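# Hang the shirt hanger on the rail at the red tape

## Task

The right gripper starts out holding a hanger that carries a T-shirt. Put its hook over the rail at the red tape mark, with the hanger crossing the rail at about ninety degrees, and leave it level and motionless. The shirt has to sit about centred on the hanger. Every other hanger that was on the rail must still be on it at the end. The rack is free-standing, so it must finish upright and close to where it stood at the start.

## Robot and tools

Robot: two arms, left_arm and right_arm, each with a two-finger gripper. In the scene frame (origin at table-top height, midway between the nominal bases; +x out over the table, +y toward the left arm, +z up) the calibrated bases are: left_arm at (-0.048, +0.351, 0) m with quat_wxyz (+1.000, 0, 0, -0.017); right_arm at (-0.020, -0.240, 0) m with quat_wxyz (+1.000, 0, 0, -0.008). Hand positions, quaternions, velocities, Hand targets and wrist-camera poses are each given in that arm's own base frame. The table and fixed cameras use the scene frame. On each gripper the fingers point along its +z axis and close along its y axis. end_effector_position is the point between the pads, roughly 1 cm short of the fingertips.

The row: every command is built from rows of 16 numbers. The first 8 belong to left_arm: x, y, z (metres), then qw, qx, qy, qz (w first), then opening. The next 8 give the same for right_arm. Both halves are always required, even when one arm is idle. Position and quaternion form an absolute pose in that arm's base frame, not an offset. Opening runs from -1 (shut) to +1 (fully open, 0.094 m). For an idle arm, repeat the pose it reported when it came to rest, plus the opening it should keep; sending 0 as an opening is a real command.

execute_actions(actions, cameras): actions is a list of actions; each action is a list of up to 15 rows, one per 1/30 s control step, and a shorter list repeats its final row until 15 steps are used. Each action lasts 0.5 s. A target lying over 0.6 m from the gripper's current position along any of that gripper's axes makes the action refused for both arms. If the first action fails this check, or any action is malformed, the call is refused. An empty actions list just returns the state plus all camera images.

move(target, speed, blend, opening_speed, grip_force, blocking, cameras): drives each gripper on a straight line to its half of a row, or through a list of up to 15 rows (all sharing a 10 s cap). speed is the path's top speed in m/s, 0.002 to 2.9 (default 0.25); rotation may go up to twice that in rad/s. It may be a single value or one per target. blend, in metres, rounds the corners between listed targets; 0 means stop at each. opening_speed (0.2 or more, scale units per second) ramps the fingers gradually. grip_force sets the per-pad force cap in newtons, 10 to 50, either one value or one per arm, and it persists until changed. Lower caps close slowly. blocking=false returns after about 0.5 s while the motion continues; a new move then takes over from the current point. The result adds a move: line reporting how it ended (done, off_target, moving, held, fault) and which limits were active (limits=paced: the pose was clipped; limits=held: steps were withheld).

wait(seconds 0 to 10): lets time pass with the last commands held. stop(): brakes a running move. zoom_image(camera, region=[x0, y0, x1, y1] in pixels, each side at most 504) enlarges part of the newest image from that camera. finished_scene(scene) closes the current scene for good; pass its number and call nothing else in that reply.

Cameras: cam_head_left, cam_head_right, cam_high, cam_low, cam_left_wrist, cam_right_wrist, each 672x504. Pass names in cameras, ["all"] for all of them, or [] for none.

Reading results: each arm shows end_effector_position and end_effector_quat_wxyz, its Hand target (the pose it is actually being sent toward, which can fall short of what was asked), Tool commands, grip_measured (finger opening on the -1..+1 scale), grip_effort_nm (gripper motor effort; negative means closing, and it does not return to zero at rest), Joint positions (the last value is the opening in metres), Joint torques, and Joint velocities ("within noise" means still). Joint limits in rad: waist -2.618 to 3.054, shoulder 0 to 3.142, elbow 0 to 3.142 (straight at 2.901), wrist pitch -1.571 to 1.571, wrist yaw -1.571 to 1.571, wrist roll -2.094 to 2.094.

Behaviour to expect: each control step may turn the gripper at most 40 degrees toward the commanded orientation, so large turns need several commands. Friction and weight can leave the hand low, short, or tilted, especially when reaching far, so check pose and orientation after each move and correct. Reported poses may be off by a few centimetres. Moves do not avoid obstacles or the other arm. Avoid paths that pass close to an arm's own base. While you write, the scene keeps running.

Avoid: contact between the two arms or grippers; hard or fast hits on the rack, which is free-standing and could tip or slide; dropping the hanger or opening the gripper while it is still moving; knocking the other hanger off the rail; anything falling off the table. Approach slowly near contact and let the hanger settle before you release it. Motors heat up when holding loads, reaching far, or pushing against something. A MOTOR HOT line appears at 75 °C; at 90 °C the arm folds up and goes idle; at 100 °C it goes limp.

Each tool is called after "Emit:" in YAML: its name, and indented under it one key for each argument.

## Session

Emit:
execute_actions:
  actions: []

Emit:
zoom_image:
  camera: "cam_high"
  region: [80, 100, 480, 440]

Emit:
zoom_image:
  camera: "cam_low"
  region: [240, 80, 480, 260]

Emit:
zoom_image:
  camera: "cam_head_left"
  region: [260, 80, 580, 260]

Scene clock: 0.00 s.
left_arm: end_effector_position=(+0.3810, -0.0001, +0.4021) grip_measured=+1.000 grip_effort_nm=n/a end_effector_quat_wxyz=(+0.707, +0.000, +0.707, +0.000) | right_arm: end_effector_position=(+0.2720, +0.2735, +0.4438) grip_measured=-0.833 grip_effort_nm=n/a end_effector_quat_wxyz=(+0.551, -0.229, +0.786, +0.162)
Joint positions: left_arm=[0 1.047 1.047 0 0 0 0.094] | right_arm=[0.944 1.354 1.792 -0.807 0.352 0.135 0.008]
Joint velocities: within noise
Joint torques (N m): no reading
Heat: left arm: 28 °C; right arm: 28 °C.
Hand target: left_arm +0.3791, -0.0001, +0.4105; +0.714, +0.000, +0.700, +0.000 | right_arm +0.2714, +0.2720, +0.4569; +0.566, -0.220, +0.776, +0.172
Tool commands: left_gripper/opening=+1.0 right_gripper/opening=-1.0

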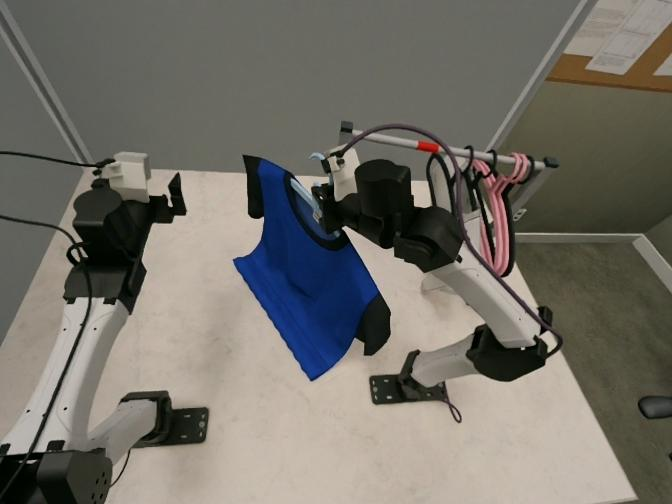

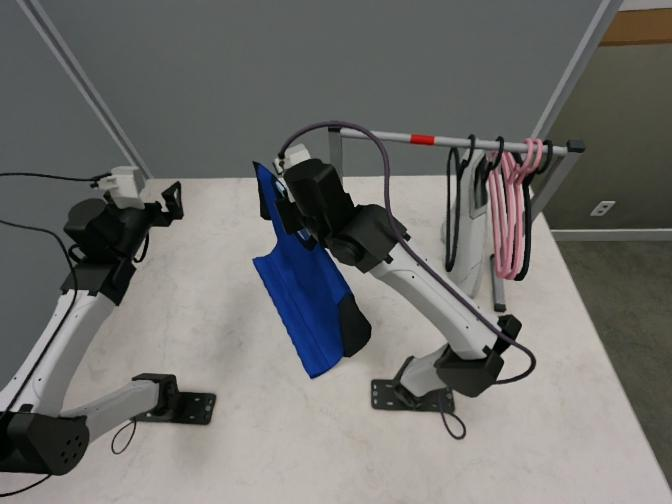

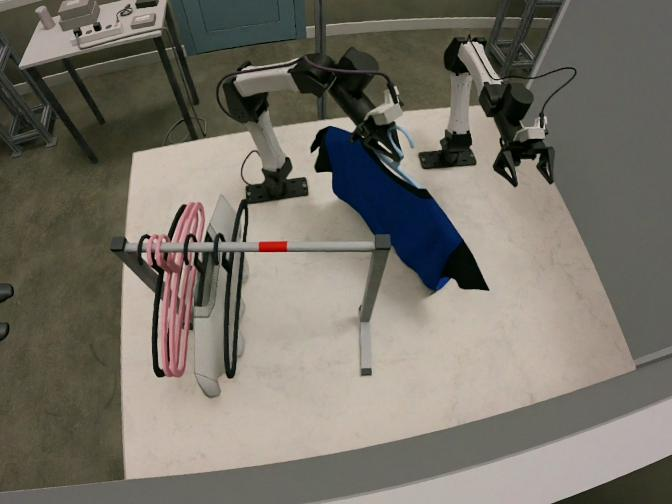

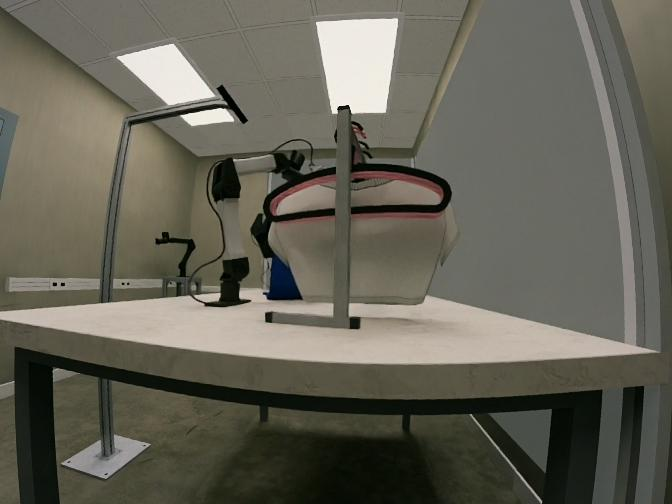

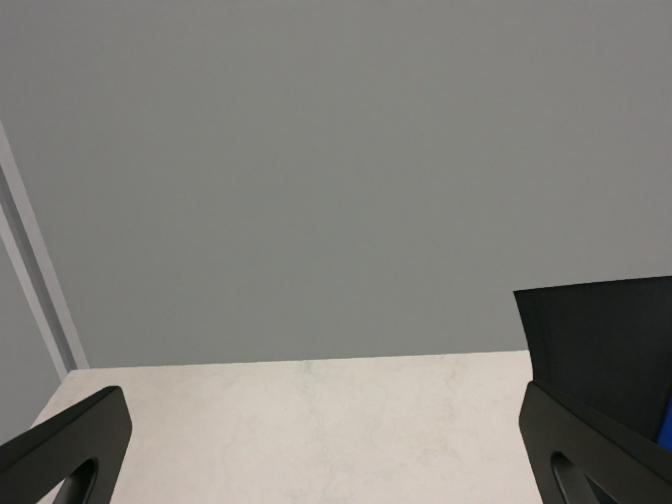

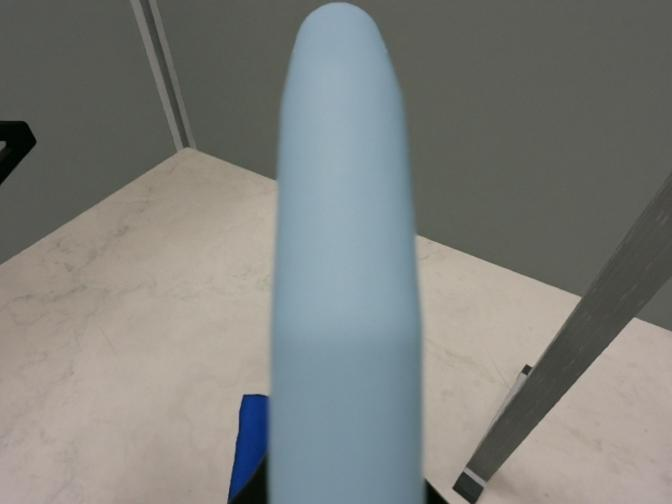

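Scaled by 1.260 from the camera's 672x504 image, which has a finer 960x720 frame.

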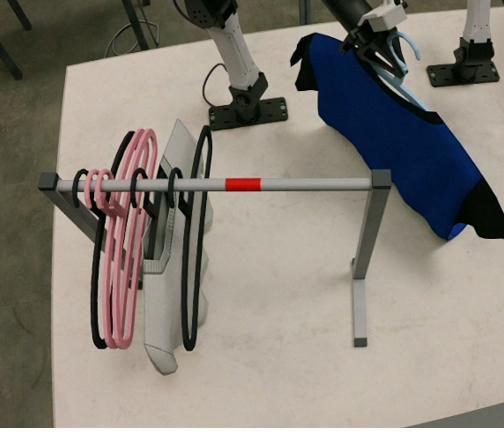

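Scaled by 2.100 from the camera's 672x504 image, which has a finer 960x720 frame.

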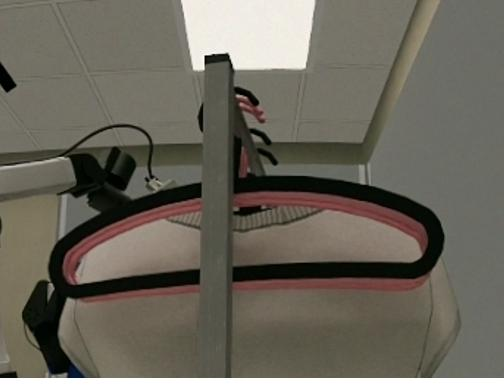

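Scaled by 1.575 from the camera's 672x504 image, which has a finer 960x720 frame.

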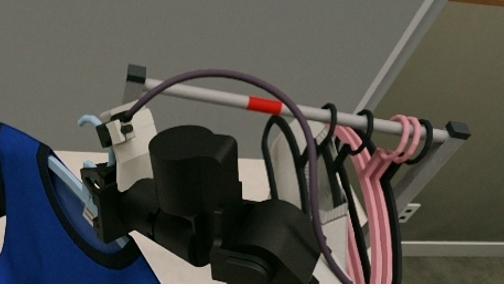

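Emit:
move:
  target:
    - [0.379,0,0.411,0.715,0,0.699,0,1,0.22,0.14,0.44,0.566,-0.22,0.776,0.172,-1]
    - [0.379,0,0.411,0.715,0,0.699,0,1,0.22,0.035,0.44,0.61,0.033,0.791,-0.034,-1]
    - [0.379,0,0.411,0.715,0,0.699,0,1,0.35,0.018,0.442,0.612,0.033,0.79,-0.034,-1]
  blend: [0.04,0.03,0]
  speed: 0.15
  cameras: ["all"]

Emit:
zoom_image:
  camera: "cam_high"
  region: [200, 140, 340, 280]

Emit:
zoom_image:
  camera: "cam_low"
  region: [270, 90, 400, 190]

Emit:
zoom_image:
  camera: "cam_head_left"
  region: [370, 100, 530, 220]

Scene clock: 17.47 s.
left_arm: end_effector_position=(+0.3810, -0.0001, +0.4021) grip_measured=+1.000 grip_effort_nm=-0.01 end_effector_quat_wxyz=(+0.707, +0.000, +0.707, +0.000) | right_arm: end_effector_position=(+0.3471, +0.0182, +0.4112) grip_measured=-0.833 grip_effort_nm=-1.04 end_effector_quat_wxyz=(+0.575, +0.029, +0.817, -0.043)
Joint positions: left_arm=[0 1.047 1.047 0 0 0 0.094] | right_arm=[0.193 1.141 1.499 -0.716 0.284 0.066 0.008]
Joint torques (N m): left_arm=[-0.02 -3.02 8.65 2.3 0.08 0.01] | right_arm=[-0.38 -2.41 11.02 2.62 0.05 -0.08]
Heat: left arm: 32 °C; right arm: 32 °C.
Hand target: left_arm +0.3789, -0.0001, +0.4110; +0.715, +0.000, +0.699, +0.000 | right_arm +0.3477, +0.0177, +0.4415; +0.612, +0.033, +0.790, -0.034
Off the commanded pose: left_arm 0.009 m, 1 deg | right_arm 0.031 m, 5 deg.
move: off_target (right_arm)

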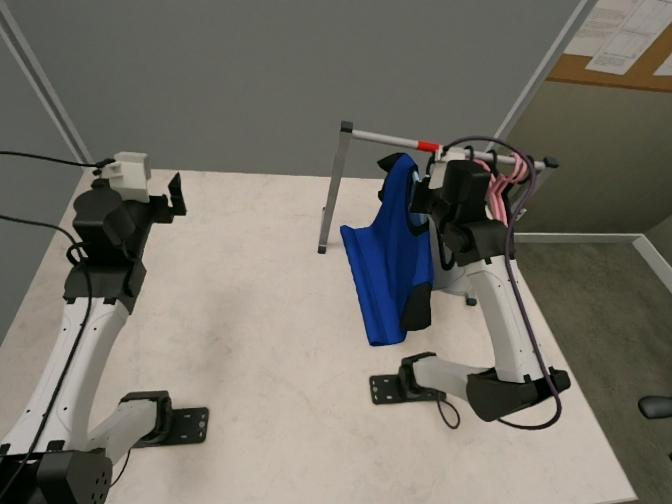

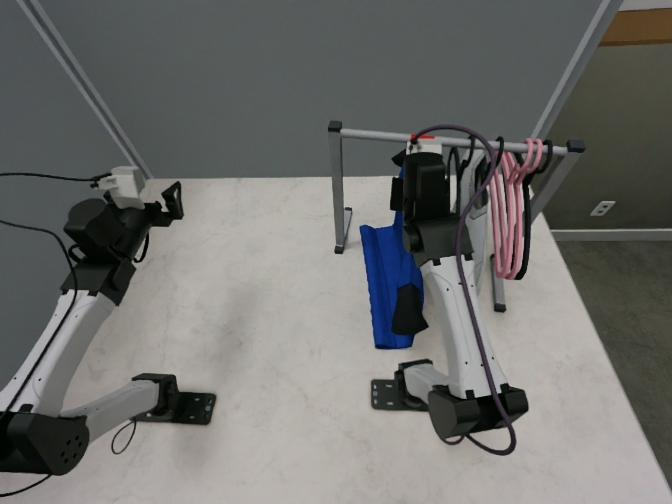

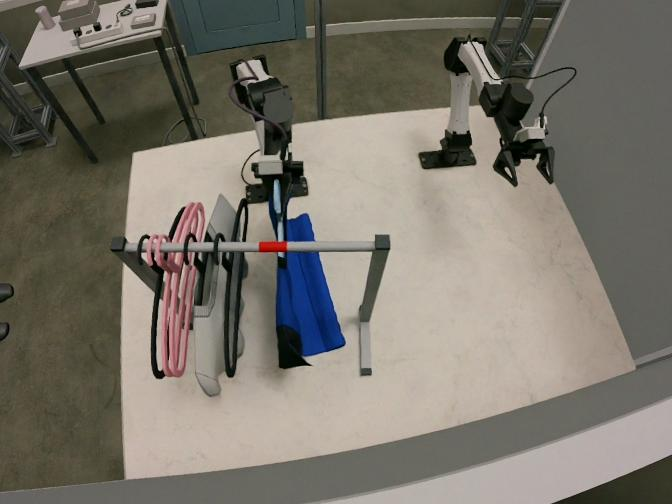

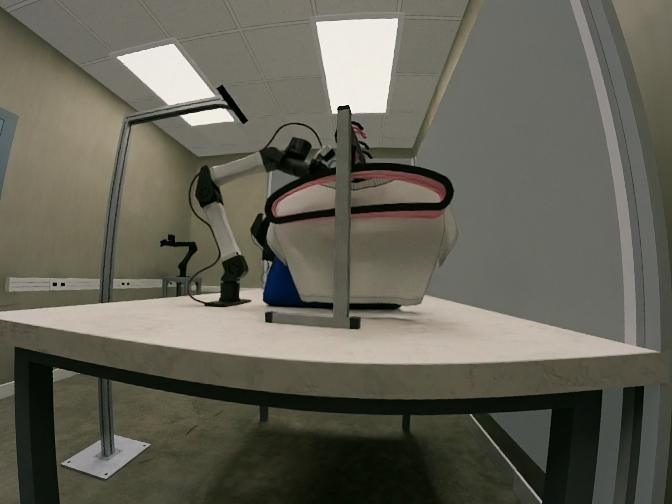

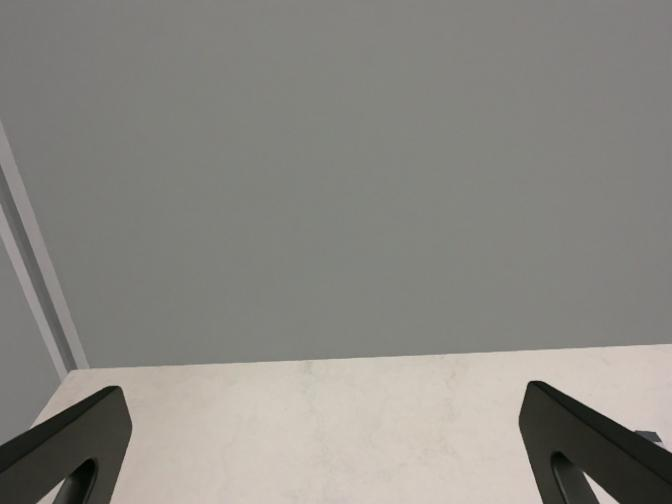

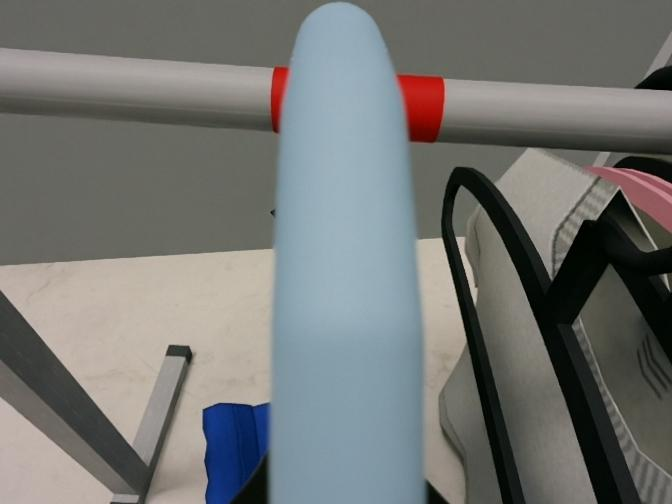

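Scaled by 3.600 from the camera's 672x504 image, which has a finer 960x720 frame.

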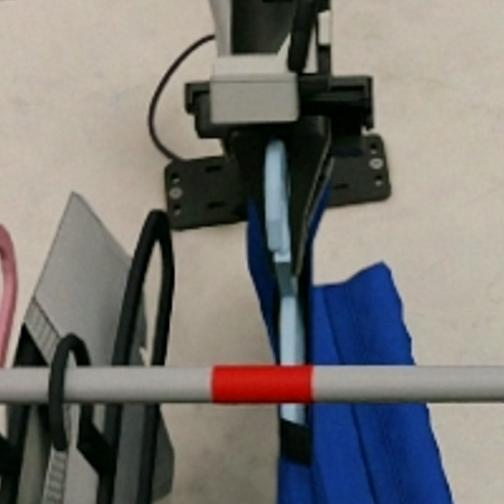

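Scaled by 3.877 from the camera's 672x504 image, which has a finer 960x720 frame.

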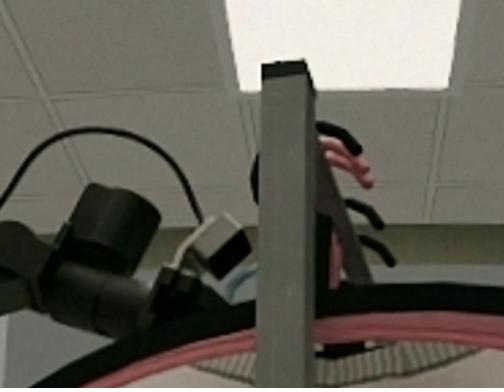

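Scaled by 3.150 from the camera's 672x504 image, which has a finer 960x720 frame.

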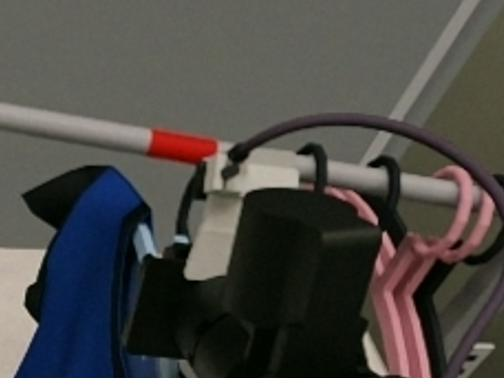

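Emit:
move:
  target: [0.379,0,0.411,0.715,0,0.699,0,1,0.393,0.009,0.447,0.611,0.050,0.789,-0.047,-1]
  speed: 0.1
  cameras: ["cam_high","cam_low","cam_head_left","cam_right_wrist"]

Emit:
zoom_image:
  camera: "cam_high"
  region: [200, 140, 340, 280]

Emit:
zoom_image:
  camera: "cam_low"
  region: [300, 110, 400, 190]

Emit:
zoom_image:
  camera: "cam_head_left"
  region: [370, 100, 530, 220]

Scene clock: 45.10 s.
left_arm: end_effector_position=(+0.3810, -0.0001, +0.4021) grip_measured=+1.000 grip_effort_nm=-0.01 end_effector_quat_wxyz=(+0.707, +0.000, +0.707, +0.000) | right_arm: end_effector_position=(+0.3881, +0.0097, +0.4177) grip_measured=-0.833 grip_effort_nm=-1.04 end_effector_quat_wxyz=(+0.576, +0.046, +0.815, -0.054)
Joint positions: left_arm=[0 1.047 1.047 0 0 0 0.094] | right_arm=[0.15 1.284 1.604 -0.673 0.282 0.065 0.008]
Joint torques (N m): left_arm=[-0.08 -3.07 8.64 2.3 0.09 0.01] | right_arm=[-0.39 -3.29 11.28 2.61 0.08 -0.06]
Heat: left arm: 35 °C; right arm: 37 °C.
Hand target: left_arm +0.3789, -0.0001, +0.4110; +0.715, +0.000, +0.699, +0.000 | right_arm +0.3907, +0.0089, +0.4466; +0.611, +0.050, +0.789, -0.047
Off the commanded pose: left_arm 0.009 m, 1 deg | right_arm 0.030 m, 5 deg.
move: off_target (right_arm)
Images, in order (width x height): cam_head_left 672x504, cam_high 672x504, cam_low 672x504, cam_right_wrist 672x504.

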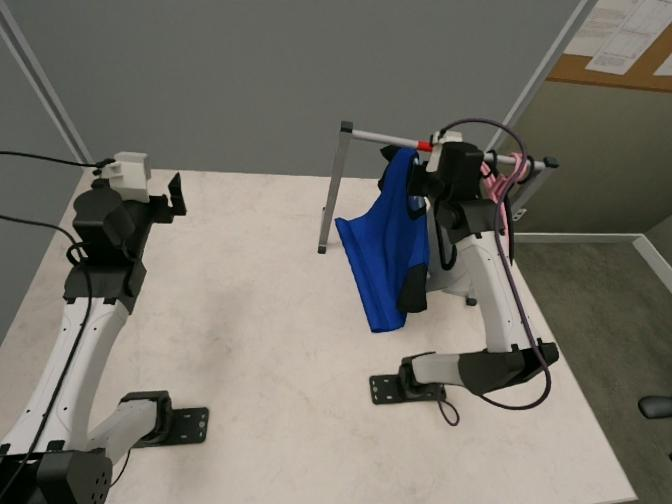

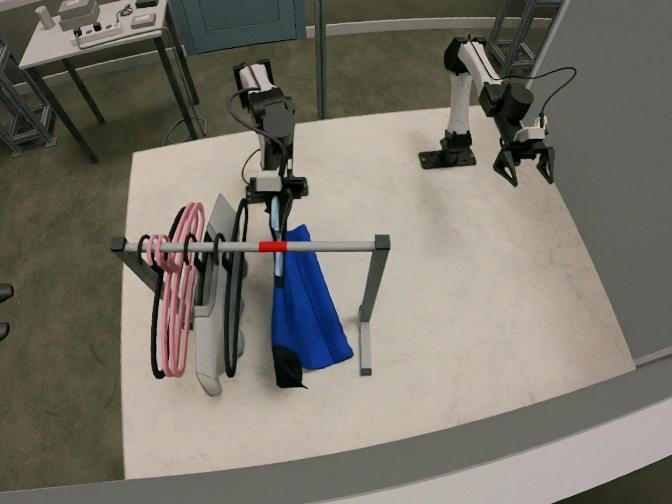

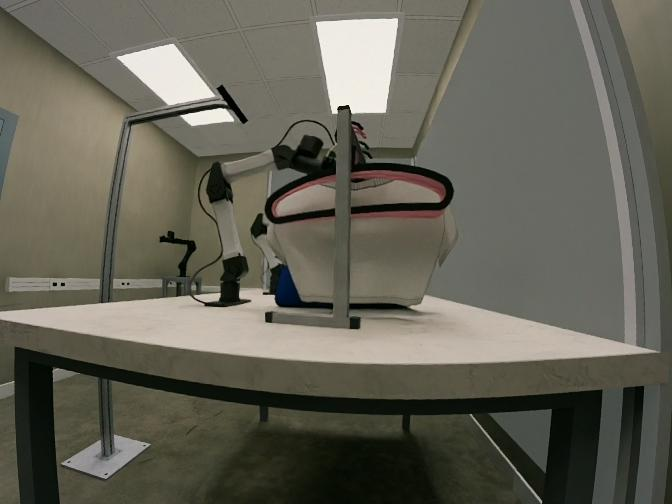

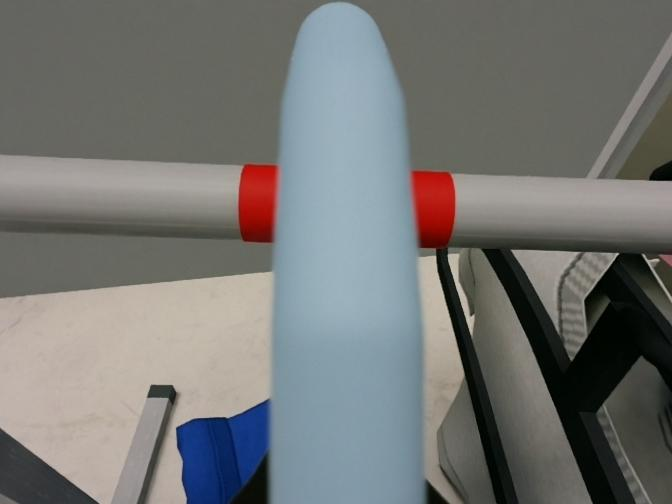

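Scaled by 3.600 from the camera's 672x504 image, which has a finer 960x720 frame.

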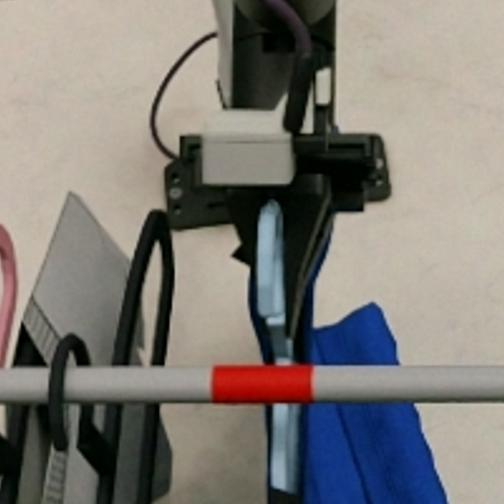

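Scaled by 5.040 from the camera's 672x504 image, which has a finer 960x720 frame.

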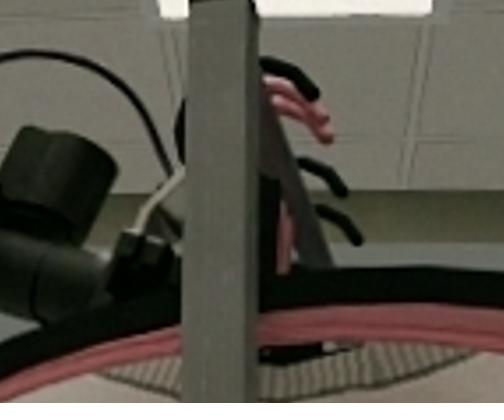

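Scaled by 3.150 from the camera's 672x504 image, which has a finer 960x720 frame.

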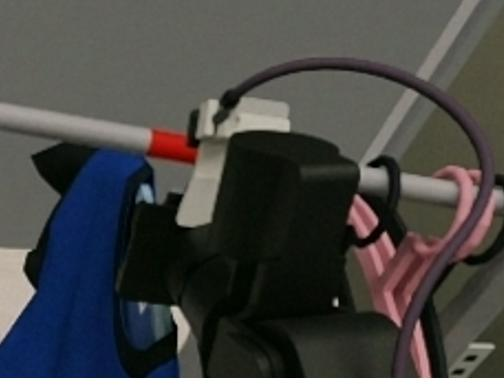

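Emit:
move:
  target: [0.379,0,0.411,0.715,0,0.699,0,1,0.44,0.0005,0.440,0.610,0.064,0.788,-0.058,-1]
  speed: 0.06
  cameras: ["cam_high","cam_low","cam_head_left","cam_right_wrist"]

Emit:
zoom_image:
  camera: "cam_high"
  region: [200, 140, 340, 280]

Emit:
zoom_image:
  camera: "cam_low"
  region: [300, 110, 400, 190]

Emit:
zoom_image:
  camera: "cam_head_left"
  region: [370, 100, 530, 220]

Scene clock: 57.57 s.
left_arm: end_effector_position=(+0.3810, -0.0001, +0.4021) grip_measured=+1.000 grip_effort_nm=-0.01 end_effector_quat_wxyz=(+0.707, +0.000, +0.707, +0.000) | right_arm: end_effector_position=(+0.4340, +0.0019, +0.4088) grip_measured=-0.833 grip_effort_nm=-1.04 end_effector_quat_wxyz=(+0.573, +0.059, +0.815, -0.064)
Joint positions: left_arm=[0 1.047 1.047 0 0 0 0.094] | right_arm=[0.116 1.428 1.675 -0.604 0.282 0.065 0.008]
Joint torques (N m): left_arm=[0.03 -3.07 8.59 2.29 0.08 0.01] | right_arm=[-0.42 -4.77 11.89 2.61 0.1 -0.06]
Heat: left arm: 36 °C; right arm: 38 °C.
Hand target: left_arm +0.3789, -0.0001, +0.4110; +0.715, +0.000, +0.699, +0.000 | right_arm +0.4375, +0.0003, +0.4394; +0.610, +0.064, +0.788, -0.058
Off the commanded pose: left_arm 0.009 m, 1 deg | right_arm 0.032 m, 5 deg.
move: off_target (right_arm)
Images, in order (width x height): cam_head_left 672x504, cam_high 672x504, cam_low 672x504, cam_right_wrist 672x504.

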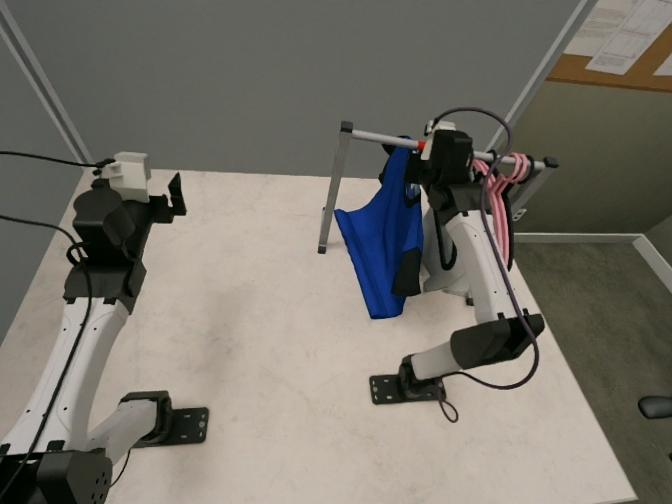

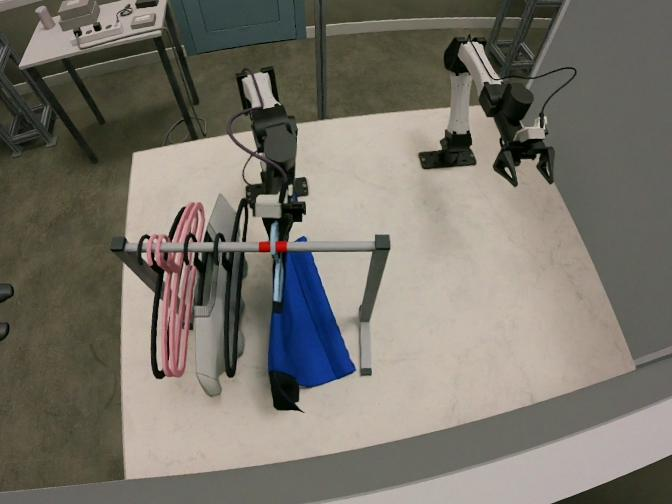

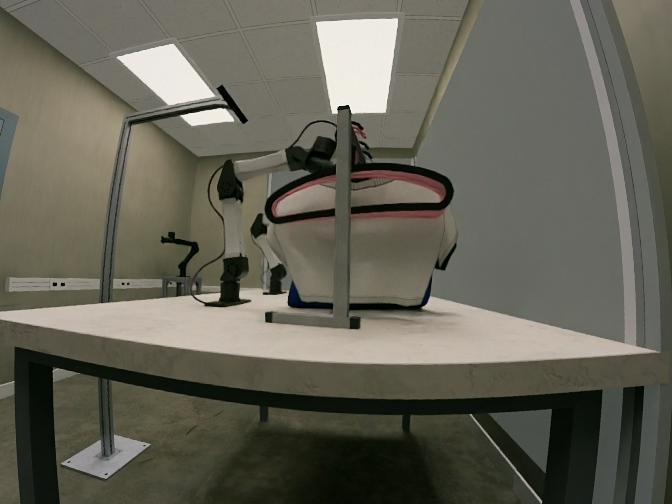

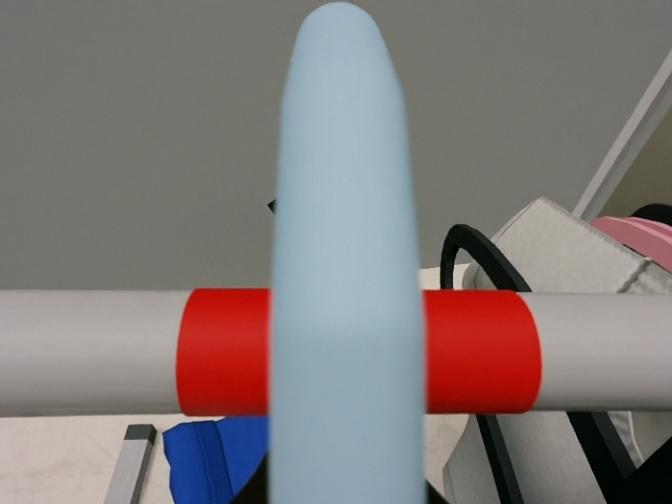

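Scaled by 3.600 from the camera's 672x504 image, which has a finer 960x720 frame.

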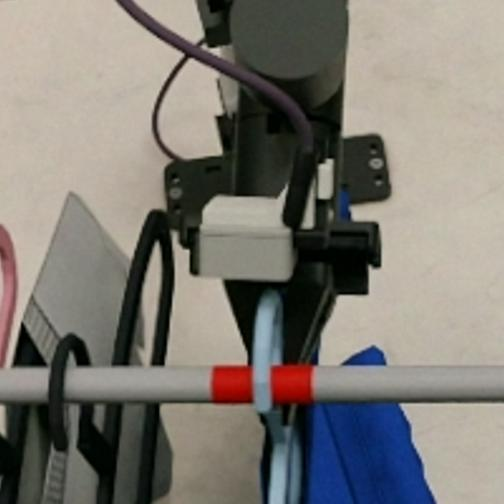

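Scaled by 5.040 from the camera's 672x504 image, which has a finer 960x720 frame.

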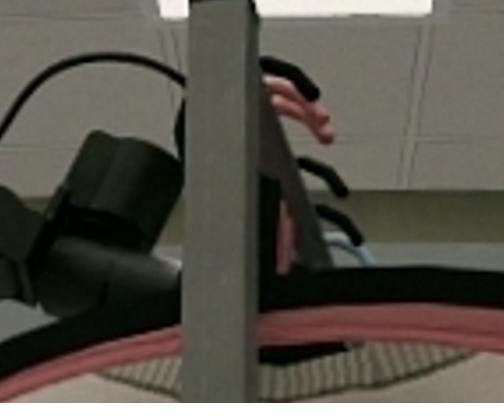

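Scaled by 3.150 from the camera's 672x504 image, which has a finer 960x720 frame.

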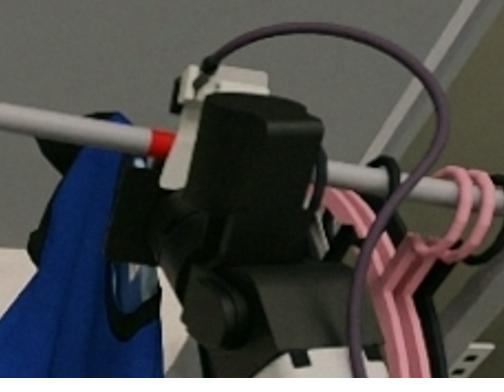

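Emit:
move:
  target:
    - [0.379,0,0.411,0.715,0,0.699,0,1,0.437,-0.001,0.405,0.610,0.064,0.788,-0.058,-1]
    - [0.379,0,0.411,0.715,0,0.699,0,1,0.434,-0.001,0.385,0.595,0.064,0.799,-0.056,-1]
  speed: 0.05
  cameras: ["cam_high","cam_low","cam_right_wrist"]

Emit:
zoom_image:
  camera: "cam_high"
  region: [200, 140, 340, 280]

Scene clock: 64.33 s.
left_arm: end_effector_position=(+0.3810, -0.0001, +0.4021) grip_measured=+1.000 grip_effort_nm=-0.01 end_effector_quat_wxyz=(+0.707, +0.000, +0.707, +0.000) | right_arm: end_effector_position=(+0.4393, +0.0014, +0.3769) grip_measured=-0.833 grip_effort_nm=-1.05 end_effector_quat_wxyz=(+0.583, +0.061, +0.808, -0.060)
Joint positions: left_arm=[0 1.047 1.047 0 0 0 0.094] | right_arm=[0.11 1.381 1.474 -0.425 0.273 0.065 0.008]
Joint torques (N m): left_arm=[0.01 -3.17 8.64 2.3 0.06 0.02] | right_arm=[-0.5 -7.77 6.72 2.3 0.06 0.03]
Heat: left arm: 37 °C; right arm: 39 °C.
Hand target: left_arm +0.3789, -0.0001, +0.4110; +0.715, +0.000, +0.699, +0.000 | right_arm +0.4340, -0.0009, +0.3850; +0.595, +0.064, +0.799, -0.056
Off the commanded pose: left_arm 0.009 m, 1 deg | right_arm 0.010 m, 2 deg.
move: done
Images, in order (width x height): cam_high 672x504, cam_low 672x504, cam_right_wrist 672x504.

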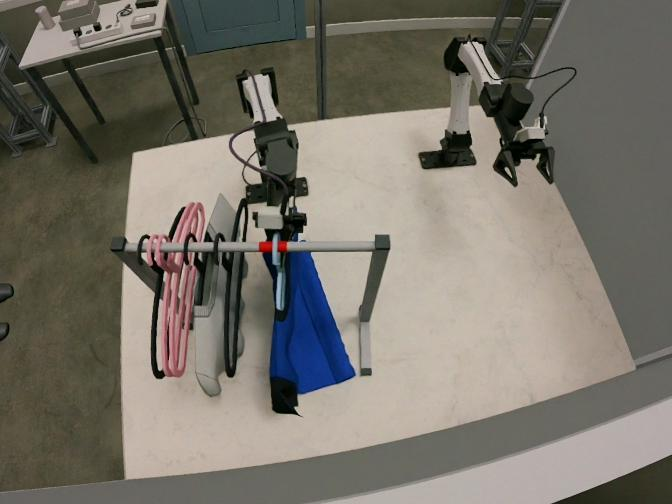

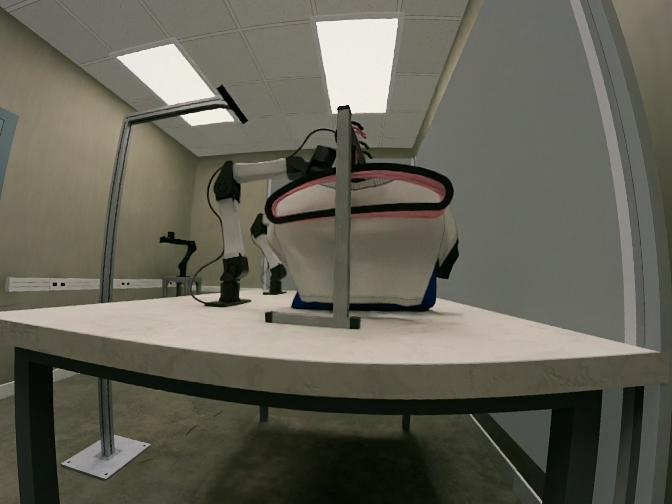

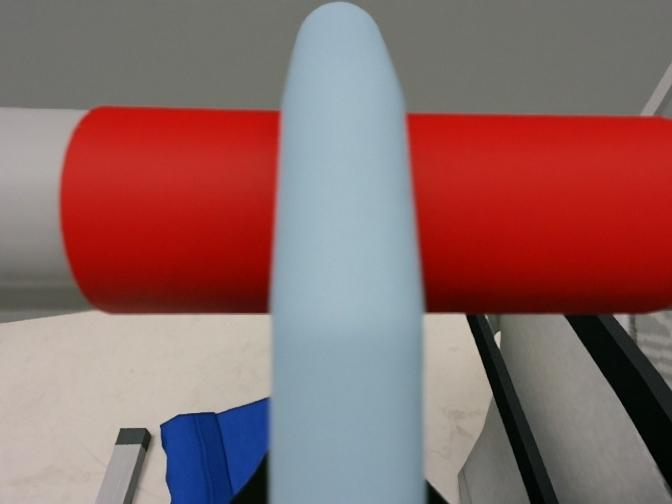

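Scaled by 3.600 from the camera's 672x504 image, which has a finer 960x720 frame.

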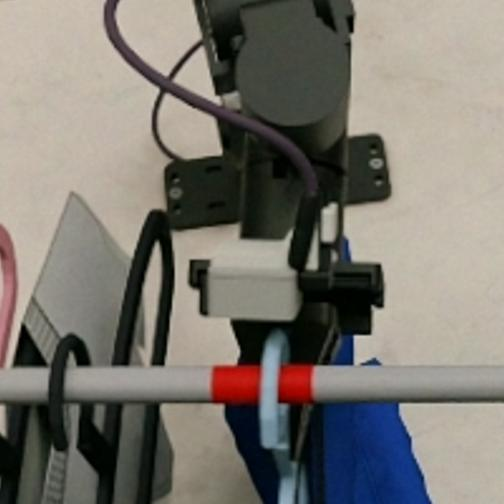

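Emit:
move:
  target:
    - [0.379,0,0.411,0.715,0,0.699,0,1,0.437,0.0005,0.377,0.584,0.064,0.807,-0.057,-1]
    - [0.379,0,0.411,0.715,0,0.699,0,1,0.437,0.0005,0.377,0.584,0.064,0.807,-0.057,-0.3]
  speed: 0.05
  opening_speed: 0.35
  cameras: ["cam_high","cam_right_wrist"]

Emit:
zoom_image:
  camera: "cam_high"
  region: [200, 140, 340, 280]

Scene clock: 72.03 s.
left_arm: end_effector_position=(+0.3810, -0.0001, +0.4021) grip_measured=+1.000 grip_effort_nm=-0.01 end_effector_quat_wxyz=(+0.707, +0.000, +0.707, +0.000) | right_arm: end_effector_position=(+0.4393, +0.0014, +0.3769) grip_measured=-0.302 grip_effort_nm=0.07 end_effector_quat_wxyz=(+0.583, +0.061, +0.808, -0.060)
Joint positions: left_arm=[0 1.047 1.047 0 0 0 0.094] | right_arm=[0.11 1.381 1.474 -0.425 0.273 0.066 0.033]
Joint torques (N m): left_arm=[0.01 -3.07 8.58 2.29 0.09 0.01] | right_arm=[-0.13 -6.17 7.3 2.15 0.1 0.08]
Heat: left arm: 37 °C; right arm: 39 °C.
Hand target: left_arm +0.3789, -0.0001, +0.4110; +0.715, +0.000, +0.699, +0.000 | right_arm +0.4370, +0.0005, +0.3770; +0.584, +0.064, +0.807, -0.057
Off the commanded pose: left_arm 0.009 m, 1 deg | right_arm 0.002 m, 0 deg.
move: done
Images, in order (width x height): cam_high 672x504, cam_right_wrist 672x504.

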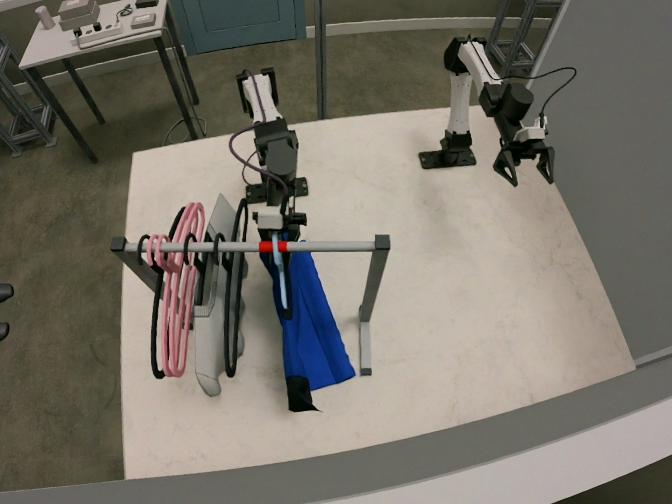

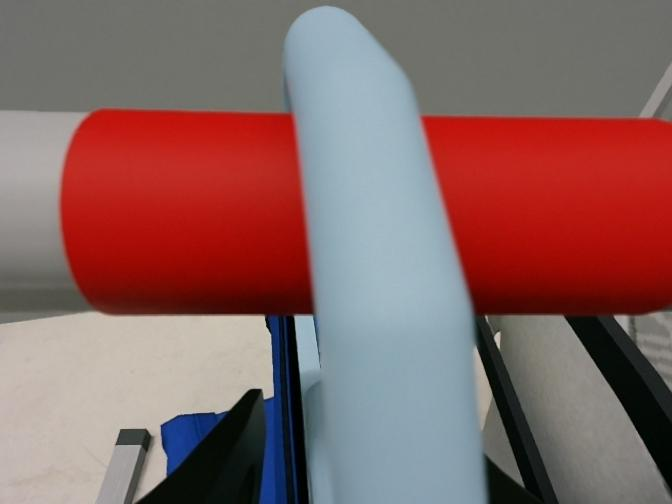

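Scaled by 3.600 from the camera's 672x504 image, which has a finer 960x720 frame.

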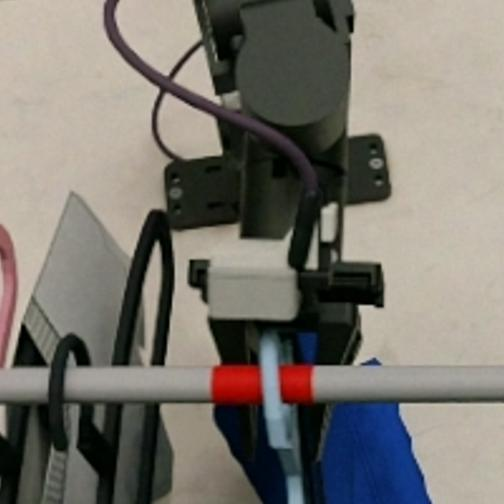

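Emit:
move:
  target:
    - [0.379,0,0.411,0.715,0,0.699,0,1,0.437,0.0005,0.377,0.584,0.064,0.807,-0.057,0.3]
    - [0.379,0,0.411,0.715,0,0.699,0,1,0.36,0.011,0.405,0.584,0.064,0.807,-0.057,0.3]
    - [0.379,0,0.411,0.715,0,0.699,0,1,0.25,0.028,0.46,0.584,0.064,0.807,-0.057,0.3]
  blend: [0,0.03,0]
  speed: 0.1
  opening_speed: 0.6
  cameras: ["cam_high","cam_low","cam_head_left","cam_right_wrist"]

Emit:
zoom_image:
  camera: "cam_high"
  region: [200, 160, 360, 420]

Scene clock: 80.63 s.
left_arm: end_effector_position=(+0.3810, -0.0001, +0.4021) grip_measured=+1.000 grip_effort_nm=-0.01 end_effector_quat_wxyz=(+0.707, +0.000, +0.707, +0.000) | right_arm: end_effector_position=(+0.2528, +0.0299, +0.4552) grip_measured=+0.298 grip_effort_nm=0.07 end_effector_quat_wxyz=(+0.582, +0.060, +0.809, -0.057)
Joint positions: left_arm=[0 1.047 1.047 0 0 0 0.094] | right_arm=[0.573 1.037 1.711 -1.098 0.698 0.259 0.061]
Joint torques (N m): left_arm=[-0.1 -3.15 8.57 2.3 0.07 0.03] | right_arm=[0.59 0.59 7.91 1.78 0.37 0.08]
Heat: left arm: 38 °C; right arm: 38 °C.
Hand target: left_arm +0.3789, -0.0001, +0.4110; +0.715, +0.000, +0.699, +0.000 | right_arm +0.2500, +0.0280, +0.4599; +0.584, +0.064, +0.807, -0.057
Off the commanded pose: left_arm 0.009 m, 1 deg | right_arm 0.006 m, 1 deg.
move: done
Images, in order (width x height): cam_head_left 672x504, cam_high 672x504, cam_low 672x504, cam_right_wrist 672x504.

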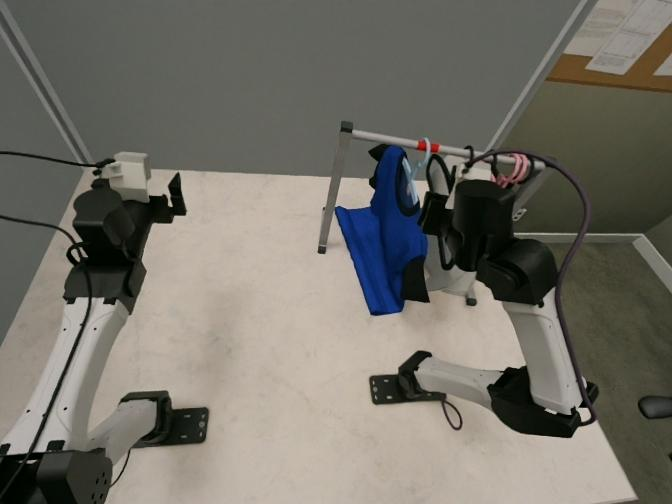

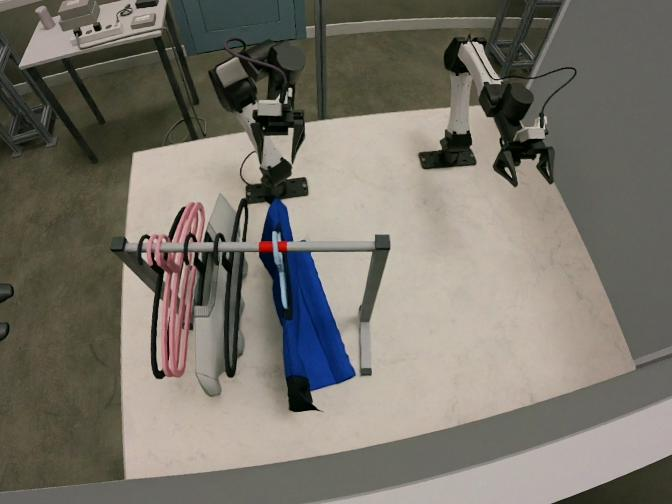

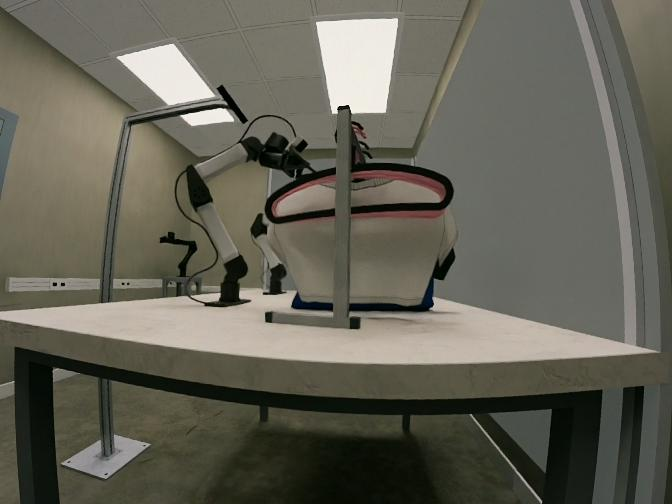

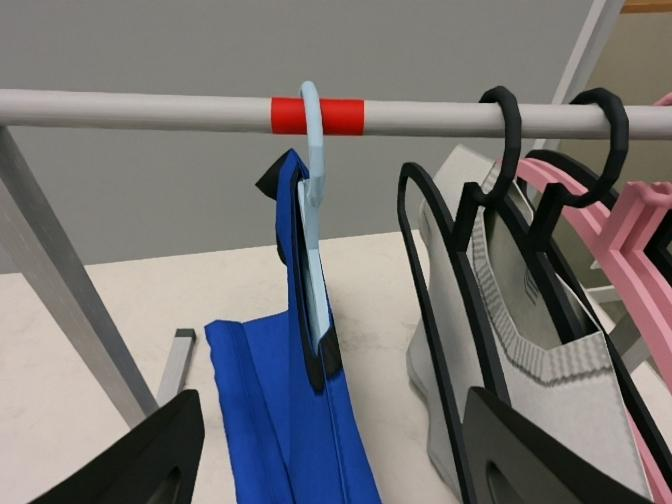

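Scaled by 1.938 from the camera's 672x504 image, which has a finer 960x720 frame.

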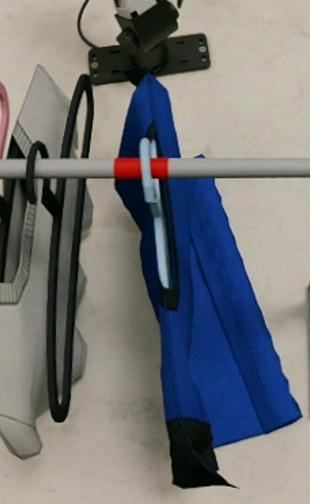

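Emit:
finished_scene:
  scene: 2

The scene is finished: the task was done.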